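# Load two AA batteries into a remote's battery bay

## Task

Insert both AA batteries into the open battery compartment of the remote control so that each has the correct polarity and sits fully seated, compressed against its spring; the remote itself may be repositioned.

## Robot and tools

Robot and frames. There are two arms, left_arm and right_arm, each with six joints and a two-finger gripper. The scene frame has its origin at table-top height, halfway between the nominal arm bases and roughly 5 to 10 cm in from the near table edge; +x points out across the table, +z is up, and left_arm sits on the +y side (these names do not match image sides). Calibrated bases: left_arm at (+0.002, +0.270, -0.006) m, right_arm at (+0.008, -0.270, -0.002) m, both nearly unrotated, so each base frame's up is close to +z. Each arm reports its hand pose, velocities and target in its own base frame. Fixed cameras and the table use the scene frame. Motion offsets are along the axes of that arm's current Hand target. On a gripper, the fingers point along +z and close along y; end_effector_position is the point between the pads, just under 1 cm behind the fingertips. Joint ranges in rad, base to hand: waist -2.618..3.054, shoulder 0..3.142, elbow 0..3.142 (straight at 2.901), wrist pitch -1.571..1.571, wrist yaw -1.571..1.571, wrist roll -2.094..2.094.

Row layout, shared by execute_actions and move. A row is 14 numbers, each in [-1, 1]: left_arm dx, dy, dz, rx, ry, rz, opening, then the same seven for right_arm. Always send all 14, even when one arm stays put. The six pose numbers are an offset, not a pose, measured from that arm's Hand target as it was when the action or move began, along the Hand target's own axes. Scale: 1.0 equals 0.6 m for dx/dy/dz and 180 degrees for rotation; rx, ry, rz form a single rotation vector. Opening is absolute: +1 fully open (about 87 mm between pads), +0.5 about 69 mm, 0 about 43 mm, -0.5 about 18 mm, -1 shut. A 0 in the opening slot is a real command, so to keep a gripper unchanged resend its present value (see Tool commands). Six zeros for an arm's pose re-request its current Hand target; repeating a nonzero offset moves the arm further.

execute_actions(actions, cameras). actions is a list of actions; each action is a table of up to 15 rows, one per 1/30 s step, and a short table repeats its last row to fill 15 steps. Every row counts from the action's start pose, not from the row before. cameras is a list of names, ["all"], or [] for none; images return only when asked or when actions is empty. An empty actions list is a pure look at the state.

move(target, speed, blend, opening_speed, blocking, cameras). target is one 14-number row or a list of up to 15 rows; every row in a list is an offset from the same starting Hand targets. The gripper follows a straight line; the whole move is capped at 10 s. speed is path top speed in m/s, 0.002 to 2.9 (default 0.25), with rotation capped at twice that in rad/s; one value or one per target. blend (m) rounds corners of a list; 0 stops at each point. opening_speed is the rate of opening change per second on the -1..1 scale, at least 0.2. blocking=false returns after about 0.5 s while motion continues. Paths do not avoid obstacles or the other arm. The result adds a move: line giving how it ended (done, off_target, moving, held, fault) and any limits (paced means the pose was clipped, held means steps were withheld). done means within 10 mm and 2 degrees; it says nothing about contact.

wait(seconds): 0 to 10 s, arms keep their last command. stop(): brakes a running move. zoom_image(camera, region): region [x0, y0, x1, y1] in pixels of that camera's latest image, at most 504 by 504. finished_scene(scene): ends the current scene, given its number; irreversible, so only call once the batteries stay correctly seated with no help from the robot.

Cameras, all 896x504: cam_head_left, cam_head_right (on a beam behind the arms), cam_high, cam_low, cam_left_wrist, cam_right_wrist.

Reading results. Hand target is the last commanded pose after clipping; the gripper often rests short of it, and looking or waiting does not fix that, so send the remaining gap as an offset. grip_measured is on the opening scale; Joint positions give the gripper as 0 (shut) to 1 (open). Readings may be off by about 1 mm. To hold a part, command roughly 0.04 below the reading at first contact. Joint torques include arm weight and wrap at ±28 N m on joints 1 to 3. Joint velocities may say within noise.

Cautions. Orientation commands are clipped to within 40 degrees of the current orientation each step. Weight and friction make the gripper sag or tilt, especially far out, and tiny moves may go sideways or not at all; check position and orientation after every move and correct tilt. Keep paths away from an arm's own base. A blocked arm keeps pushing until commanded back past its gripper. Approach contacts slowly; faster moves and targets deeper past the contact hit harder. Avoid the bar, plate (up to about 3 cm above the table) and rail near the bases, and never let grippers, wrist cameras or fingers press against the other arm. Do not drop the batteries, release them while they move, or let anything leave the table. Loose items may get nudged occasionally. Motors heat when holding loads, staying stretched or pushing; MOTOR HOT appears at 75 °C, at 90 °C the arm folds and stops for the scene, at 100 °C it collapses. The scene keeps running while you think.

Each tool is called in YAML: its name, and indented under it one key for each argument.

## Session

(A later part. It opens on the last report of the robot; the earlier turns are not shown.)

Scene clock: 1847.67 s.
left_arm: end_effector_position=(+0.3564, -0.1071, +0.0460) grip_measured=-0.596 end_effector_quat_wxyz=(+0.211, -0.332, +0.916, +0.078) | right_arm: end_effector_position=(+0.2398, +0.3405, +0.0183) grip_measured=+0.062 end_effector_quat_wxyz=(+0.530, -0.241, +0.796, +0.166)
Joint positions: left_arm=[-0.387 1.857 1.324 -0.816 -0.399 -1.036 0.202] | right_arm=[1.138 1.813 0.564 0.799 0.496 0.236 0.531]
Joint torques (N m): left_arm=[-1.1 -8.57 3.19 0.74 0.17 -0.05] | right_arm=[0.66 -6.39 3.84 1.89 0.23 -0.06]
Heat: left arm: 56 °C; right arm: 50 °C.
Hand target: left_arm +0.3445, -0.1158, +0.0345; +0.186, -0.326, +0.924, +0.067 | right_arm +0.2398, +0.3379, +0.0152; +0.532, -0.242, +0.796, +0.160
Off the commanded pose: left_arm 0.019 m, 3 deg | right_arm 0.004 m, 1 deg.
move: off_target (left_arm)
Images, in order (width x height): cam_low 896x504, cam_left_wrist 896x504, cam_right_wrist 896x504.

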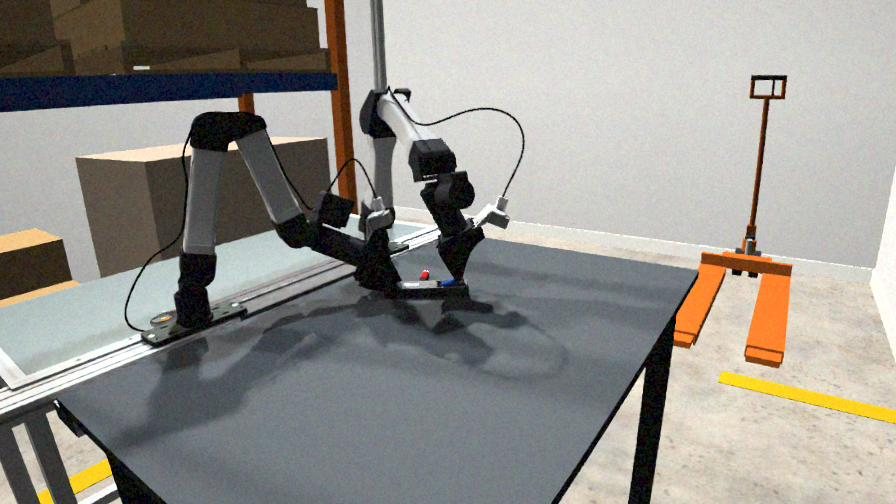

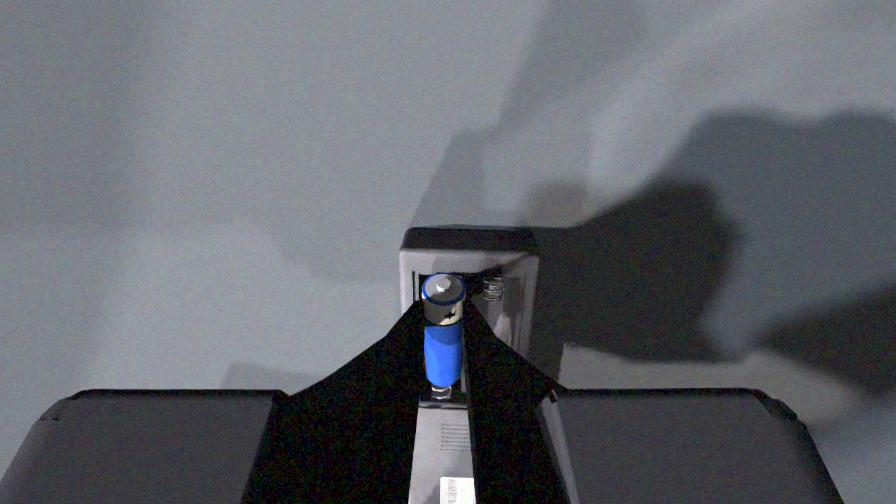

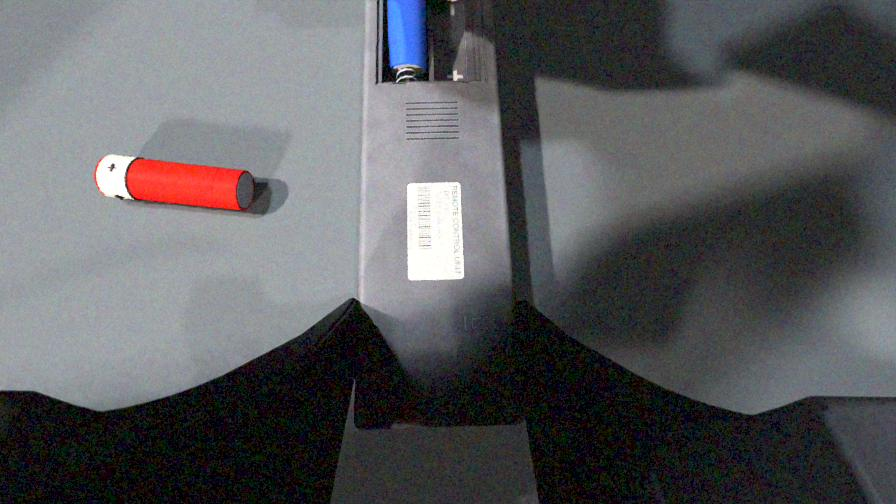

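move:
  target:
    - [0.016,0,-0.005,0,0,0,-0.75,0,0,0,0,0,0,-0.08]
    - [0.02,0,0.006,0,0,0,-0.75,0,0,0,0,0,0,-0.08]
  cameras: ["cam_left_wrist","cam_low","cam_right_wrist"]
  speed: 0.04

zoom_image:
  camera: "cam_low"
  region: [409, 245, 493, 305]

zoom_image:
  camera: "cam_left_wrist"
  region: [330, 180, 630, 450]

zoom_image:
  camera: "cam_right_wrist"
  region: [330, 0, 560, 180]

Scene clock: 1860.13 s.
left_arm: end_effector_position=(+0.3556, -0.1072, +0.0454) grip_measured=-0.596 end_effector_quat_wxyz=(+0.226, -0.333, +0.912, +0.079) | right_arm: end_effector_position=(+0.2398, +0.3405, +0.0183) grip_measured=+0.062 end_effector_quat_wxyz=(+0.530, -0.241, +0.796, +0.166)
Joint positions: left_arm=[-0.399 1.839 1.292 -0.784 -0.424 -1.047 0.202] | right_arm=[1.138 1.813 0.564 0.799 0.496 0.236 0.531]
Joint torques (N m): left_arm=[-2.04 -7.32 2.67 0.69 0.34 -0.2] | right_arm=[0.62 -6.32 3.88 1.93 0.26 -0.09]
Heat: left arm: 55 °C; right arm: 50 °C.
Hand target: left_arm +0.3369, -0.1217, +0.0264; +0.186, -0.326, +0.924, +0.067 | right_arm +0.2398, +0.3379, +0.0152; +0.532, -0.242, +0.796, +0.160
Off the commanded pose: left_arm 0.030 m, 5 deg | right_arm 0.004 m, 1 deg.
move: off_target (left_arm)
Images, in order (width x height): cam_low 896x504, cam_left_wrist 896x504, cam_right_wrist 896x504.

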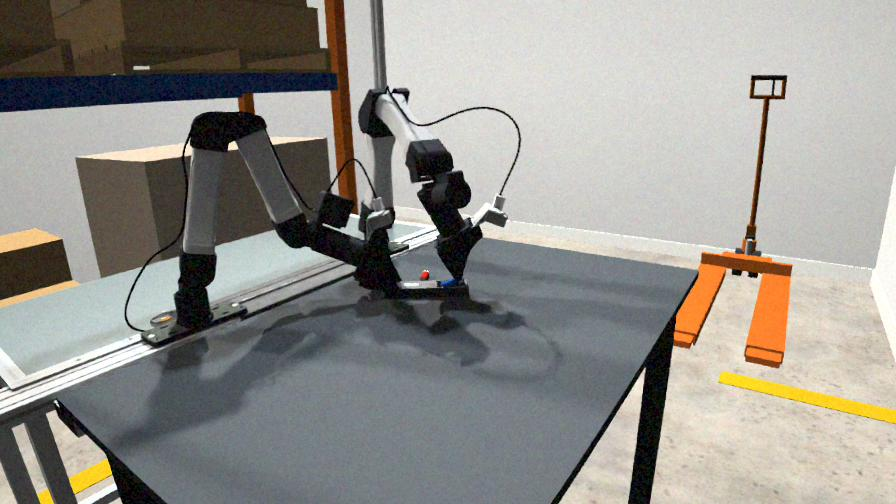

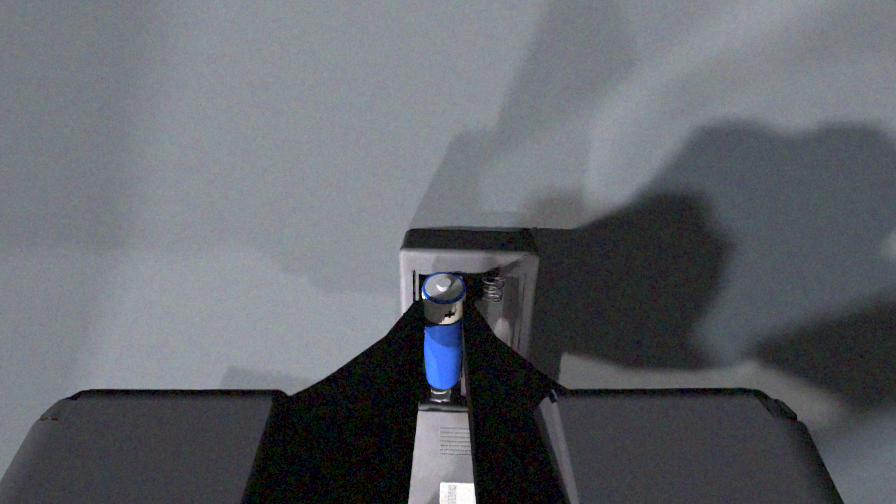

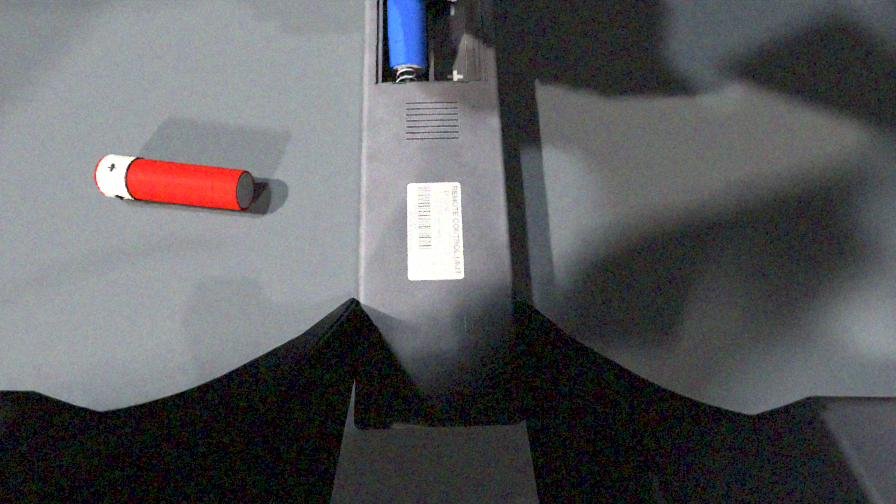

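Scaled by 6.000 from the camera's 896x504 image, which has a finer 1280x720 frame.

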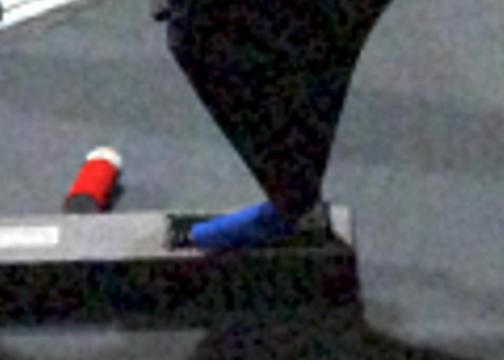

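Scaled by 1.680 from the camera's 896x504 image, which has a finer 1280x720 frame.

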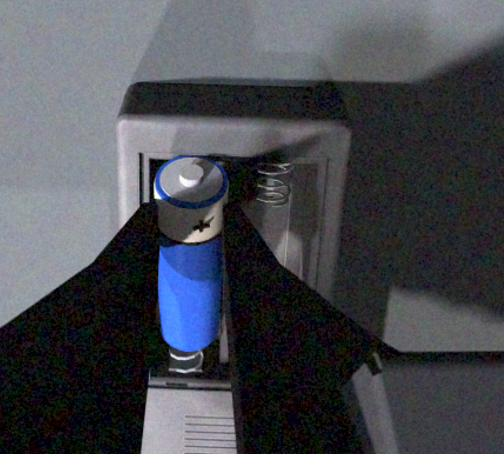

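Scaled by 2.191 from the camera's 896x504 image, which has a finer 1280x720 frame.

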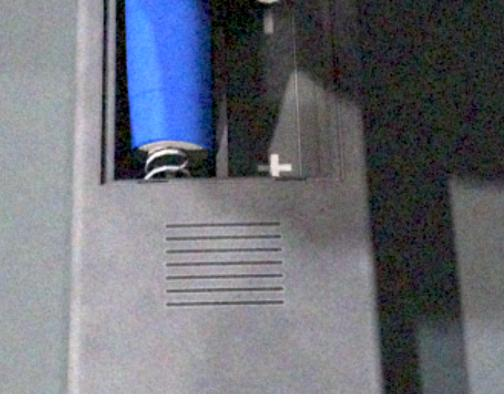

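move:
  target:
    - [-0.0347,0,-0.009,0,0,0,-0.75,0,0,0,0,0,0,-0.08]
    - [-0.0347,0,-0.009,0,0,0,-0.48,0,0,0,0,0,0,-0.08]
    - [-0.067,0,-0.072,0,0,0,-0.48,0,0,0,0,0,0,-0.08]
  cameras: ["cam_left_wrist","cam_low","cam_right_wrist"]
  speed: 0.06
  opening_speed: 0.4

zoom_image:
  camera: "cam_low"
  region: [409, 245, 493, 305]

zoom_image:
  camera: "cam_left_wrist"
  region: [330, 130, 630, 400]

zoom_image:
  camera: "cam_right_wrist"
  region: [330, 0, 560, 180]

Scene clock: 1878.87 s.
left_arm: end_effector_position=(+0.3478, -0.1084, +0.0707) grip_measured=-0.480 end_effector_quat_wxyz=(+0.181, -0.324, +0.925, +0.078) | right_arm: end_effector_position=(+0.2399, +0.3405, +0.0183) grip_measured=+0.062 end_effector_quat_wxyz=(+0.530, -0.241, +0.796, +0.166)
Joint positions: left_arm=[-0.379 1.847 1.423 -0.967 -0.356 -1.021 0.26] | right_arm=[1.138 1.813 0.564 0.799 0.496 0.236 0.531]
Joint torques (N m): left_arm=[0.42 -9.98 8.64 0.5 -0.15 0.06] | right_arm=[0.53 -6.24 3.88 1.86 0.21 -0.07]
Heat: left arm: 54 °C; right arm: 50 °C.
Hand target: left_arm +0.3528, -0.1091, +0.0819; +0.186, -0.326, +0.924, +0.067 | right_arm +0.2398, +0.3379, +0.0152; +0.532, -0.242, +0.796, +0.160
Off the commanded pose: left_arm 0.012 m, 1 deg | right_arm 0.004 m, 1 deg.
move: off_target (left_arm); target 2's new opening was sent with left_arm's hand 0.011 m and 4 deg from that target
Images, in order (width x height): cam_low 896x504, cam_left_wrist 896x504, cam_right_wrist 896x504.

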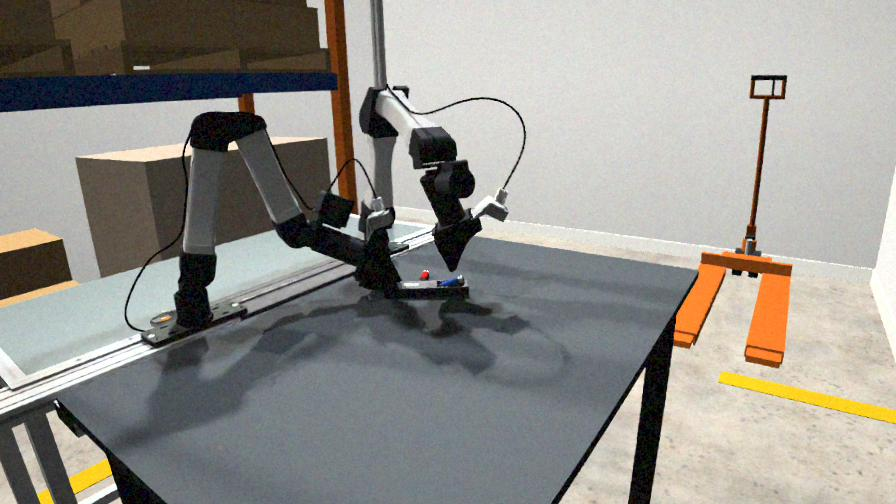

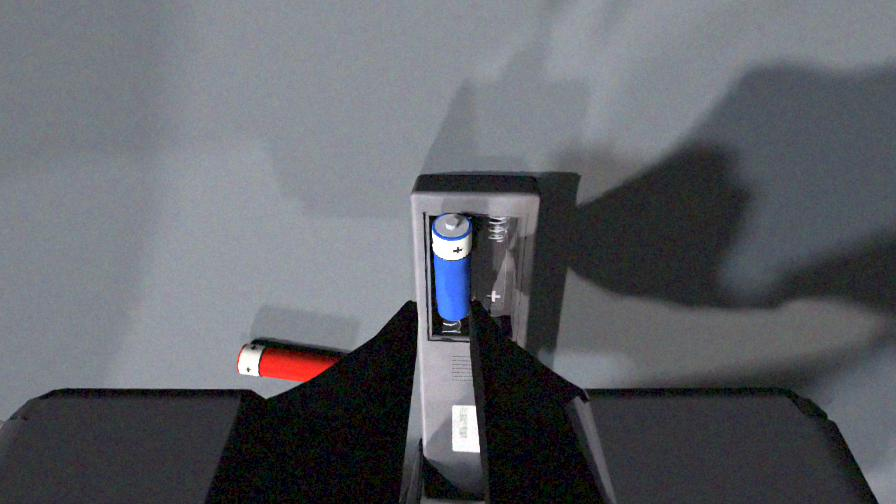

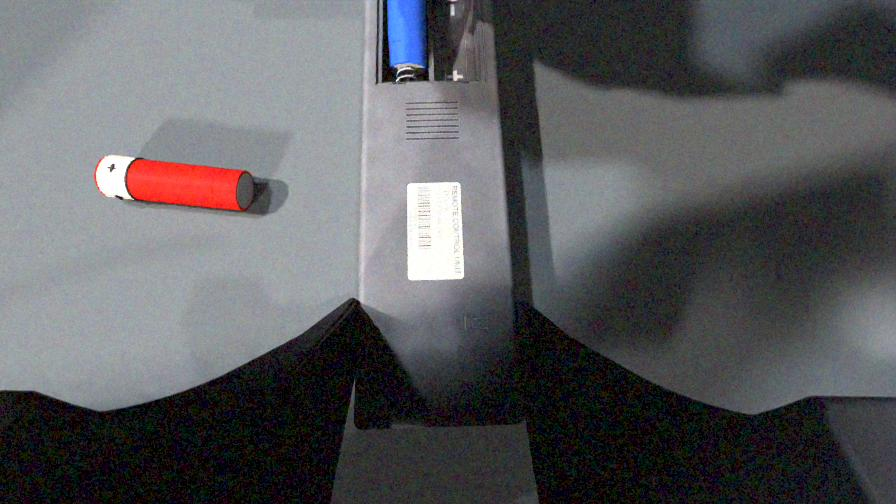

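Scaled by 6.000 from the camera's 896x504 image, which has a finer 1280x720 frame.

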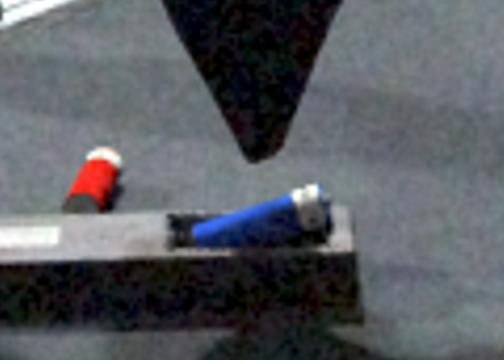

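Scaled by 1.680 from the camera's 896x504 image, which has a finer 1280x720 frame.

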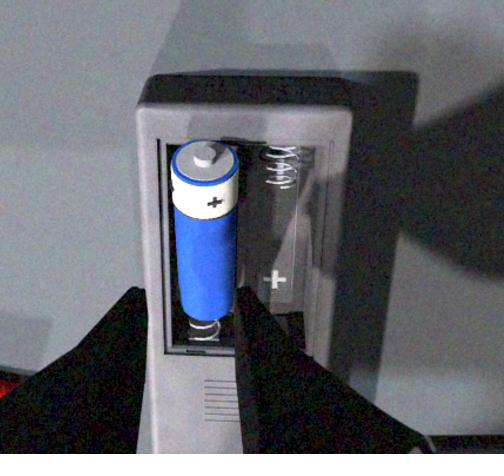

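Scaled by 2.191 from the camera's 896x504 image, which has a finer 1280x720 frame.

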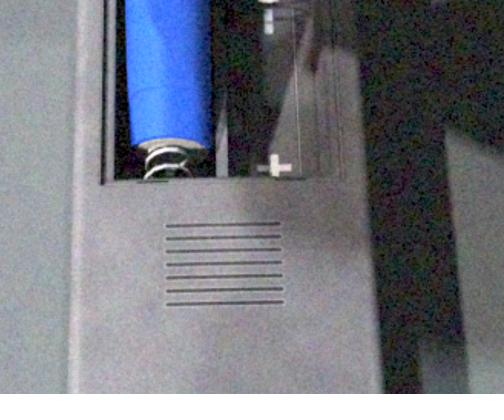

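move:
  target: [-0.022,0.0015,0.027,0,0,0,-0.75,0,0,0,0,0,0,-0.08]
  cameras: ["cam_left_wrist","cam_low"]
  speed: 0.08

zoom_image:
  camera: "cam_low"
  region: [409, 245, 493, 305]

Scene clock: 1891.27 s.
left_arm: end_effector_position=(+0.3524, -0.0927, +0.0664) grip_measured=-0.750 end_effector_quat_wxyz=(+0.173, -0.324, +0.926, +0.084) | right_arm: end_effector_position=(+0.2399, +0.3405, +0.0183) grip_measured=+0.062 end_effector_quat_wxyz=(+0.530, -0.241, +0.796, +0.166)
Joint positions: left_arm=[-0.332 1.859 1.423 -0.958 -0.346 -0.974 0.125] | right_arm=[1.138 1.813 0.564 0.799 0.496 0.236 0.531]
Joint torques (N m): left_arm=[0.27 -8.21 9.06 0.81 -0.15 0.06] | right_arm=[0.7 -6.17 3.81 1.84 0.26 -0.11]
Heat: left arm: 54 °C; right arm: 50 °C.
Hand target: left_arm +0.3666, -0.0969, +0.0721; +0.186, -0.326, +0.924, +0.067 | right_arm +0.2398, +0.3379, +0.0152; +0.532, -0.242, +0.796, +0.160
Off the commanded pose: left_arm 0.016 m, 2 deg | right_arm 0.004 m, 1 deg.
move: off_target (left_arm)
Images, in order (width x height): cam_low 896x504, cam_left_wrist 896x504.

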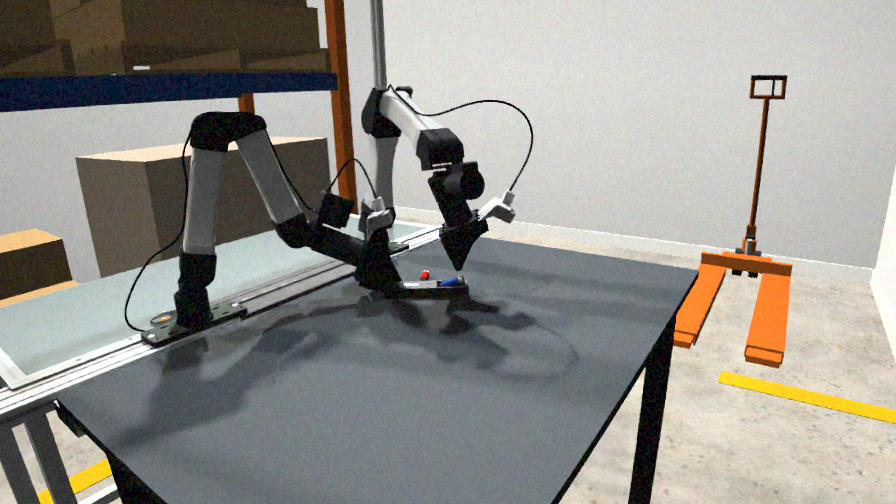

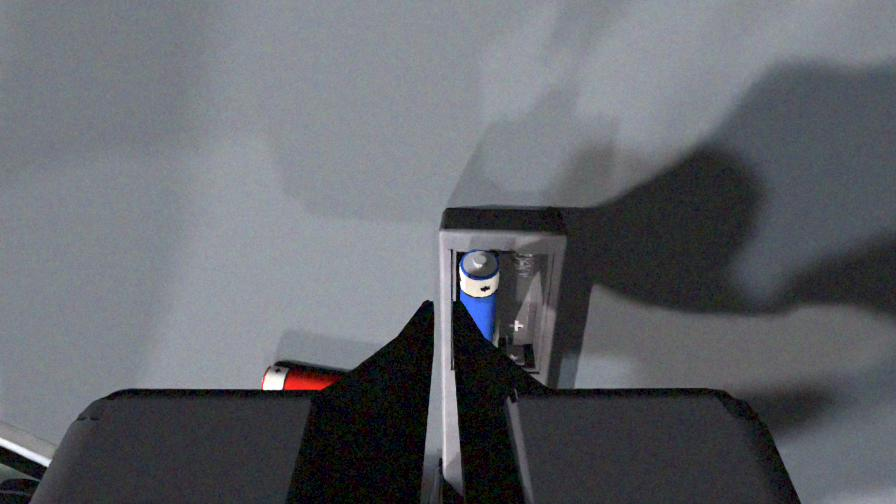

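Scaled by 6.000 from the camera's 896x504 image, which has a finer 1280x720 frame.

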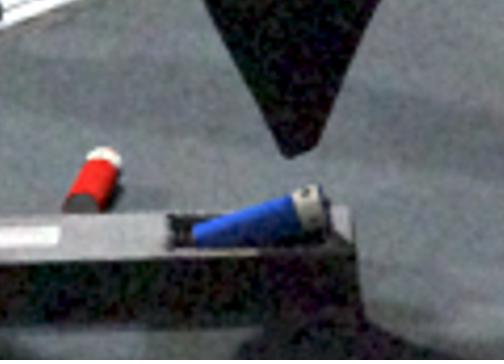

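move:
  target: [0.011,-0.019,0.0068,0,0,0,-0.75,0,0,0,0,0,0,-0.08]
  cameras: ["cam_left_wrist","cam_low"]
  speed: 0.08

zoom_image:
  camera: "cam_low"
  region: [409, 245, 493, 305]

Scene clock: 1905.07 s.
left_arm: end_effector_position=(+0.3577, -0.1013, +0.0614) grip_measured=-0.750 end_effector_quat_wxyz=(+0.173, -0.321, +0.927, +0.083) | right_arm: end_effector_position=(+0.2399, +0.3405, +0.0183) grip_measured=+0.062 end_effector_quat_wxyz=(+0.530, -0.241, +0.796, +0.166)
Joint positions: left_arm=[-0.349 1.893 1.448 -0.954 -0.346 -0.986 0.125] | right_arm=[1.138 1.813 0.564 0.799 0.496 0.236 0.531]
Joint torques (N m): left_arm=[-0.57 -8.42 8.66 0.8 -0.2 -0.08] | right_arm=[0.59 -6.26 3.77 1.92 0.25 -0.05]
Heat: left arm: 53 °C; right arm: 50 °C.
Hand target: left_arm +0.3702, -0.1086, +0.0658; +0.186, -0.326, +0.924, +0.067 | right_arm +0.2398, +0.3379, +0.0152; +0.532, -0.242, +0.796, +0.160
Off the commanded pose: left_arm 0.015 m, 2 deg | right_arm 0.004 m, 1 deg.
move: off_target (left_arm)
Images, in order (width x height): cam_low 896x504, cam_left_wrist 896x504.

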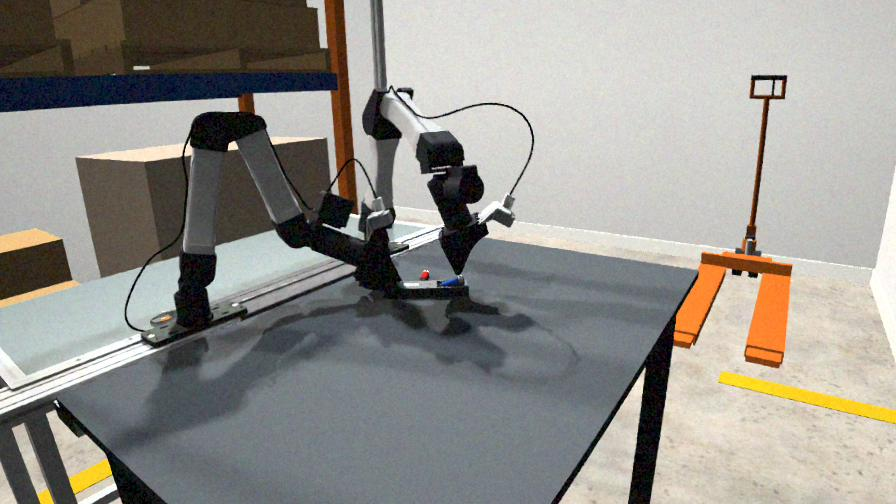

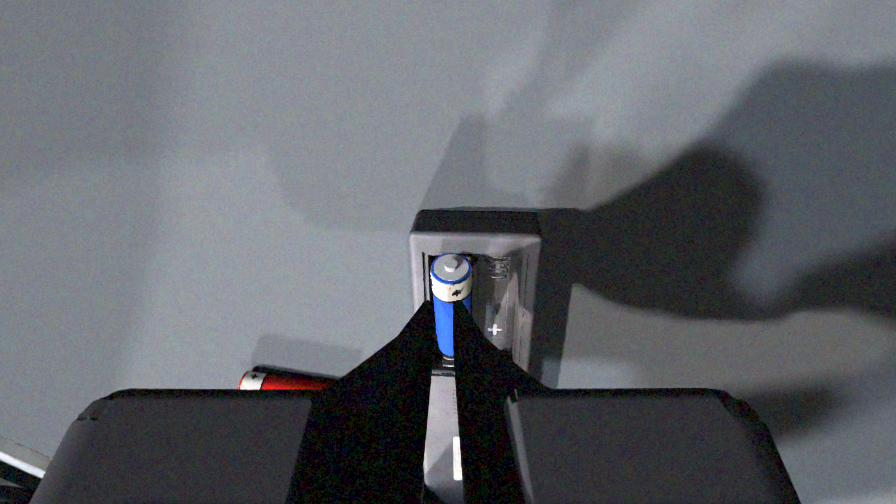

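Scaled by 6.000 from the camera's 896x504 image, which has a finer 1280x720 frame.

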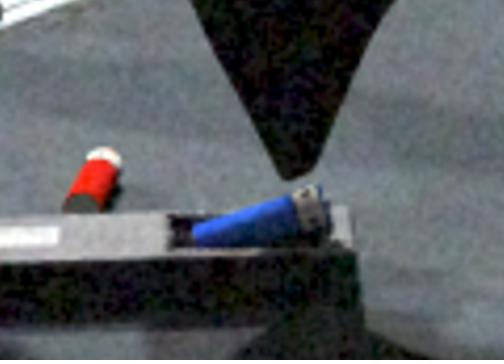

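move:
  target: [-0.002,-0.004,0.008,0,0,0,-0.75,0,0,0,0,0,0,-0.08]
  cameras: ["cam_left_wrist","cam_low"]
  speed: 0.06

zoom_image:
  camera: "cam_low"
  region: [409, 245, 493, 305]

Scene clock: 1914.00 s.
left_arm: end_effector_position=(+0.3615, -0.1027, +0.0579) grip_measured=-0.750 end_effector_quat_wxyz=(+0.174, -0.322, +0.927, +0.082) | right_arm: end_effector_position=(+0.2399, +0.3405, +0.0183) grip_measured=+0.062 end_effector_quat_wxyz=(+0.530, -0.241, +0.796, +0.166)
Joint positions: left_arm=[-0.349 1.909 1.454 -0.942 -0.346 -0.986 0.125] | right_arm=[1.138 1.813 0.564 0.799 0.496 0.236 0.531]
Joint torques (N m): left_arm=[-0.25 -8.5 8.62 0.8 -0.19 -0.05] | right_arm=[0.57 -6.28 3.75 1.89 0.2 -0.06]
Heat: left arm: 53 °C; right arm: 50 °C.
Hand target: left_arm +0.3740, -0.1086, +0.0618; +0.186, -0.326, +0.924, +0.067 | right_arm +0.2398, +0.3379, +0.0152; +0.532, -0.242, +0.796, +0.160
Off the commanded pose: left_arm 0.014 m, 2 deg | right_arm 0.004 m, 1 deg.
move: off_target (left_arm)
Images, in order (width x height): cam_low 896x504, cam_left_wrist 896x504.

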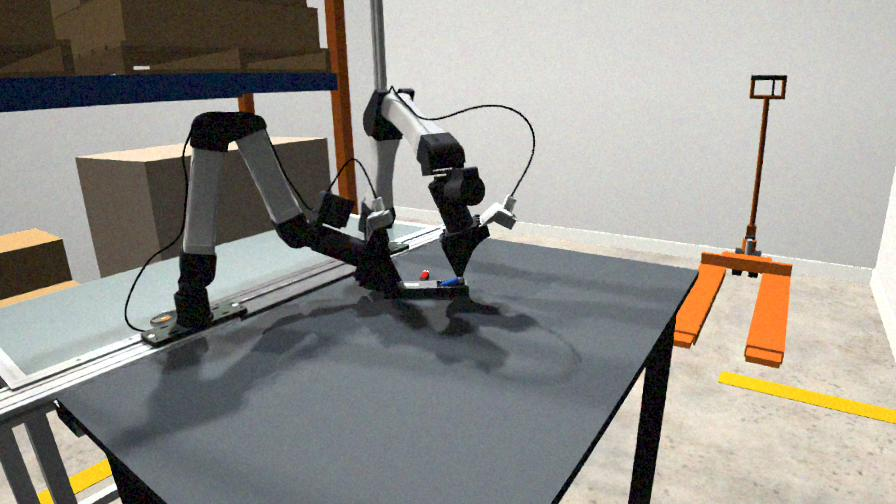

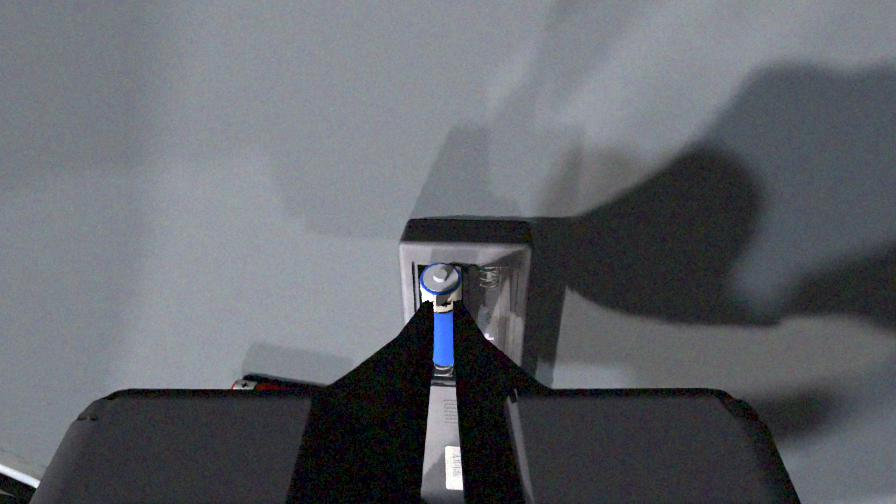

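Scaled by 6.000 from the camera's 896x504 image, which has a finer 1280x720 frame.

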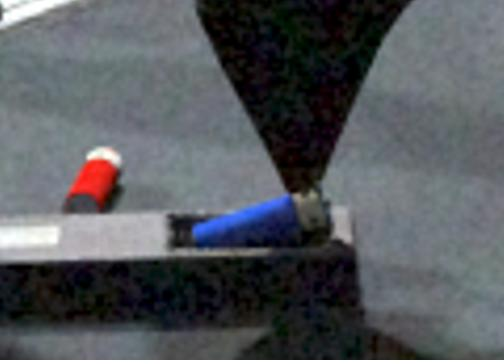

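move:
  target: [0.022,0.004,0.0185,0,0,0,-0.75,0,0,0,0,0,0,-0.08]
  cameras: ["cam_left_wrist","cam_low","cam_right_wrist"]
  speed: 0.04

zoom_image:
  camera: "cam_low"
  region: [409, 245, 493, 305]

zoom_image:
  camera: "cam_right_wrist"
  region: [330, 0, 560, 180]

Scene clock: 1927.23 s.
left_arm: end_effector_position=(+0.3710, -0.1119, +0.0530) grip_measured=-0.750 end_effector_quat_wxyz=(+0.194, -0.326, +0.923, +0.063) | right_arm: end_effector_position=(+0.2399, +0.3405, +0.0183) grip_measured=+0.062 end_effector_quat_wxyz=(+0.530, -0.241, +0.796, +0.166)
Joint positions: left_arm=[-0.362 1.909 1.429 -0.866 -0.346 -1.001 0.125] | right_arm=[1.138 1.813 0.564 0.799 0.496 0.236 0.531]
Joint torques (N m): left_arm=[-0.43 -9.1 4.41 0.74 -0.23 -0.08] | right_arm=[0.75 -6.23 3.86 1.93 0.25 -0.16]
Heat: left arm: 52 °C; right arm: 50 °C.
Hand target: left_arm +0.3663, -0.1116, +0.0465; +0.186, -0.326, +0.924, +0.067 | right_arm +0.2398, +0.3379, +0.0152; +0.532, -0.242, +0.796, +0.160
Off the commanded pose: left_arm 0.008 m, 1 deg | right_arm 0.004 m, 1 deg.
move: done
Images, in order (width x height): cam_low 896x504, cam_left_wrist 896x504, cam_right_wrist 896x504.

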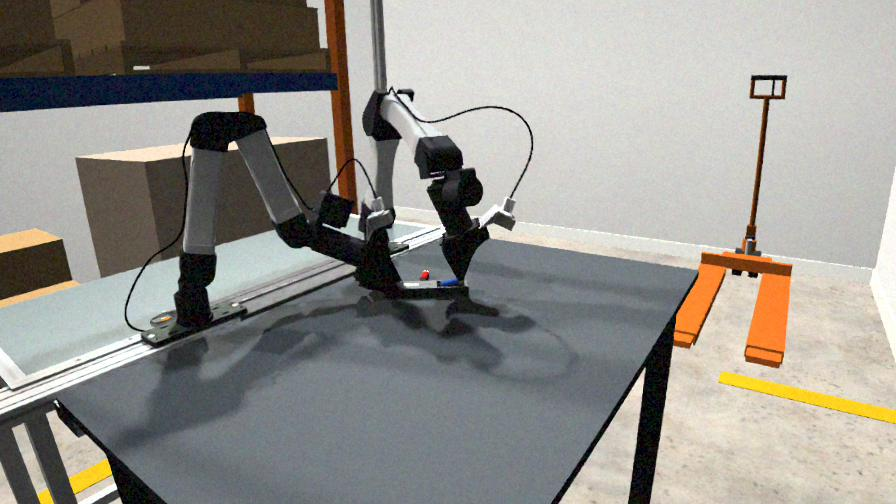

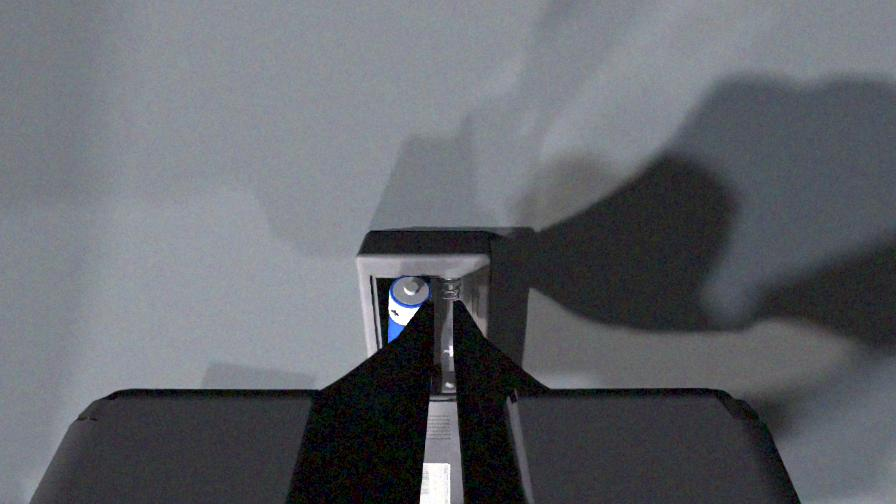

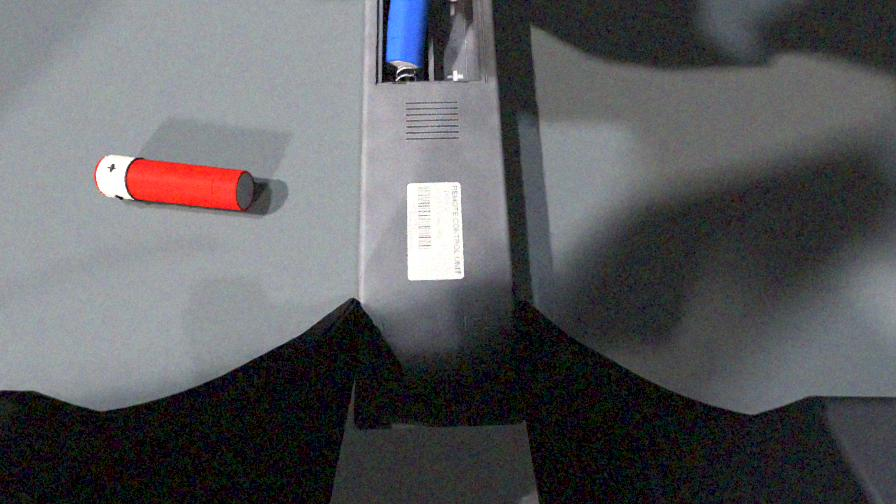

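Scaled by 6.000 from the camera's 896x504 image, which has a finer 1280x720 frame.

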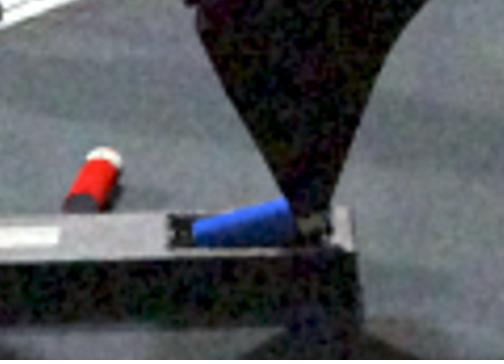

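Scaled by 2.191 from the camera's 896x504 image, which has a finer 1280x720 frame.

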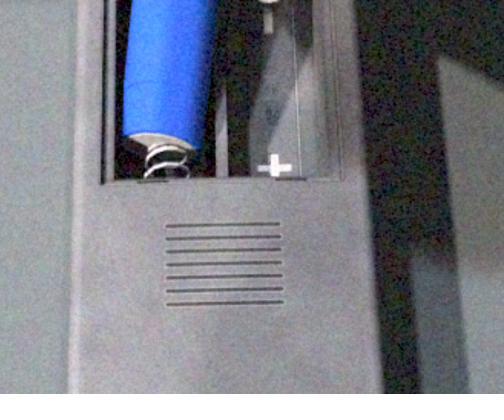

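move:
  target:
    - [-0.013,0,-0.0307,0,0,0,-0.75,0,0,0,0,0,0,-0.08]
    - [-0.0085,0.0215,-0.0327,0,0,0,-0.75,0,0,0,0,0,0,-0.08]
    - [-0.002,0.0215,-0.018,0,0,0,-0.75,0,0,0,0,0,0,-0.08]
  cameras: ["cam_left_wrist","cam_low"]
  speed: 0.06

zoom_image:
  camera: "cam_low"
  region: [409, 245, 493, 305]

Scene clock: 1945.93 s.
left_arm: end_effector_position=(+0.3536, -0.1053, +0.0508) grip_measured=-0.750 end_effector_quat_wxyz=(+0.176, -0.323, +0.927, +0.078) | right_arm: end_effector_position=(+0.2399, +0.3405, +0.0183) grip_measured=+0.062 end_effector_quat_wxyz=(+0.530, -0.241, +0.796, +0.166)
Joint positions: left_arm=[-0.362 1.885 1.394 -0.903 -0.346 -1.001 0.125] | right_arm=[1.138 1.813 0.564 0.799 0.496 0.236 0.531]
Joint torques (N m): left_arm=[0.46 -11.79 4.51 0.83 -0.21 0.06] | right_arm=[0.72 -6.27 3.7 1.91 0.28 -0.1]
Heat: left arm: 52 °C; right arm: 50 °C.
Hand target: left_arm +0.3559, -0.1036, +0.0569; +0.186, -0.326, +0.924, +0.067 | right_arm +0.2398, +0.3379, +0.0152; +0.532, -0.242, +0.796, +0.160
Off the commanded pose: left_arm 0.007 m, 2 deg | right_arm 0.004 m, 1 deg.
move: done
Images, in order (width x height): cam_low 896x504, cam_left_wrist 896x504.

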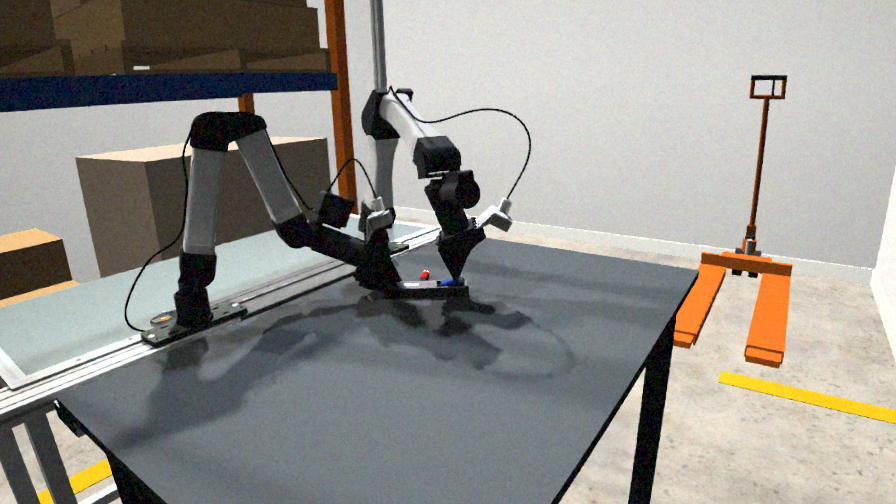

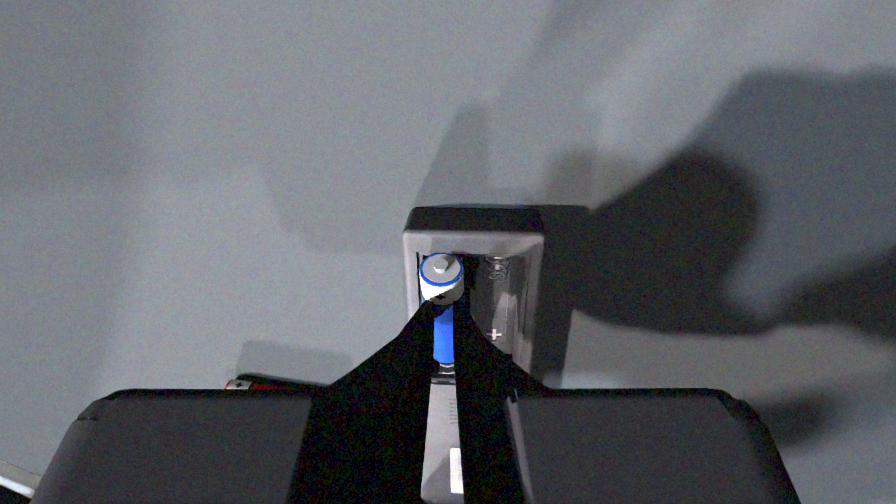

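Scaled by 6.000 from the camera's 896x504 image, which has a finer 1280x720 frame.

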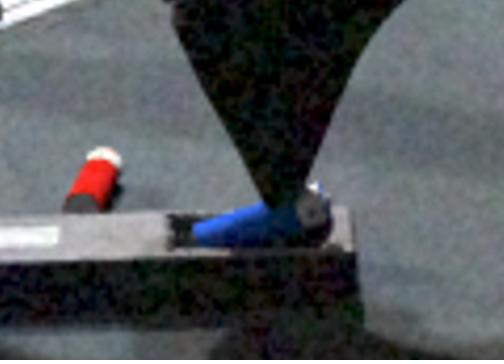

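move:
  target: [0.0098,0,0.023,0,0,0,-0.75,0,0,0,0,0,0,-0.08]
  cameras: ["cam_left_wrist","cam_low","cam_right_wrist"]
  speed: 0.04

zoom_image:
  camera: "cam_low"
  region: [409, 245, 493, 305]

zoom_image:
  camera: "cam_right_wrist"
  region: [330, 0, 560, 180]

Scene clock: 1958.23 s.
left_arm: end_effector_position=(+0.3533, -0.1052, +0.0497) grip_measured=-0.750 end_effector_quat_wxyz=(+0.183, -0.323, +0.926, +0.072) | right_arm: end_effector_position=(+0.2399, +0.3405, +0.0183) grip_measured=+0.062 end_effector_quat_wxyz=(+0.530, -0.241, +0.796, +0.166)
Joint positions: left_arm=[-0.362 1.867 1.363 -0.869 -0.346 -0.997 0.125] | right_arm=[1.138 1.813 0.564 0.799 0.496 0.236 0.531]
Joint torques (N m): left_arm=[0.44 -8.7 3.45 1.06 -0.21 0.05] | right_arm=[0.57 -6.22 3.78 1.88 0.27 -0.06]
Heat: left arm: 54 °C; right arm: 50 °C.
Hand target: left_arm +0.3558, -0.1035, +0.0419; +0.186, -0.326, +0.924, +0.067 | right_arm +0.2398, +0.3379, +0.0152; +0.532, -0.242, +0.796, +0.160
Off the commanded pose: left_arm 0.008 m, 1 deg | right_arm 0.004 m, 1 deg.
move: done
Images, in order (width x height): cam_low 896x504, cam_left_wrist 896x504, cam_right_wrist 896x504.

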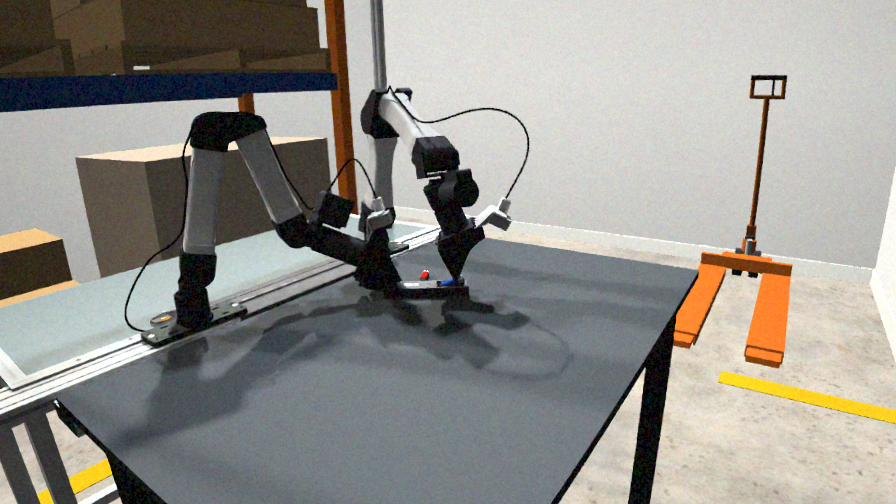

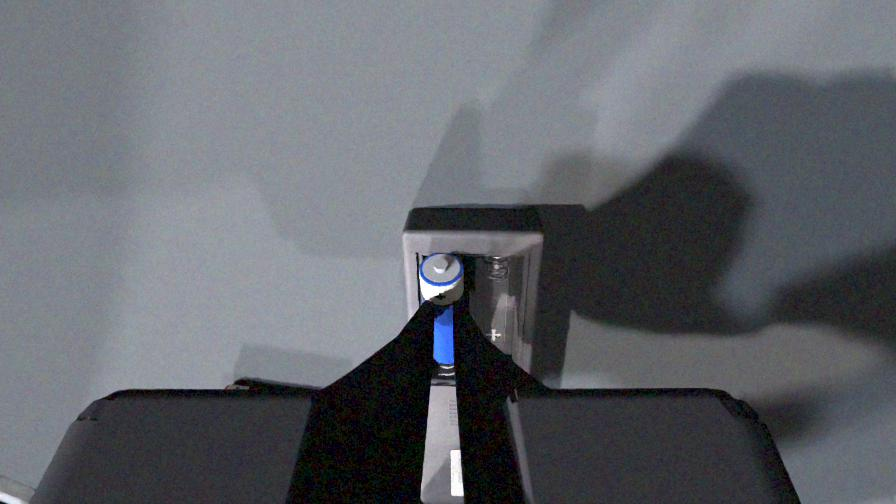

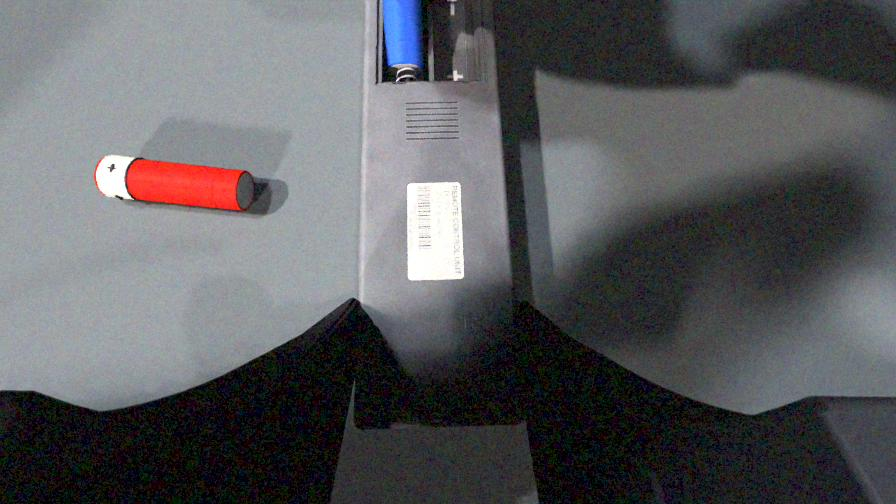

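Scaled by 6.000 from the camera's 896x504 image, which has a finer 1280x720 frame.

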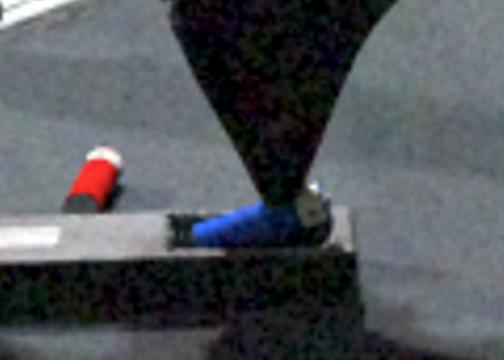

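Scaled by 2.191 from the camera's 896x504 image, which has a finer 1280x720 frame.

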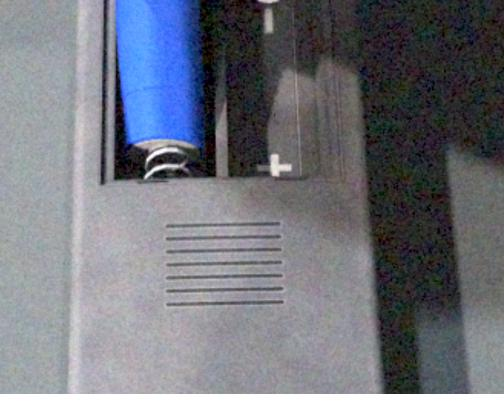

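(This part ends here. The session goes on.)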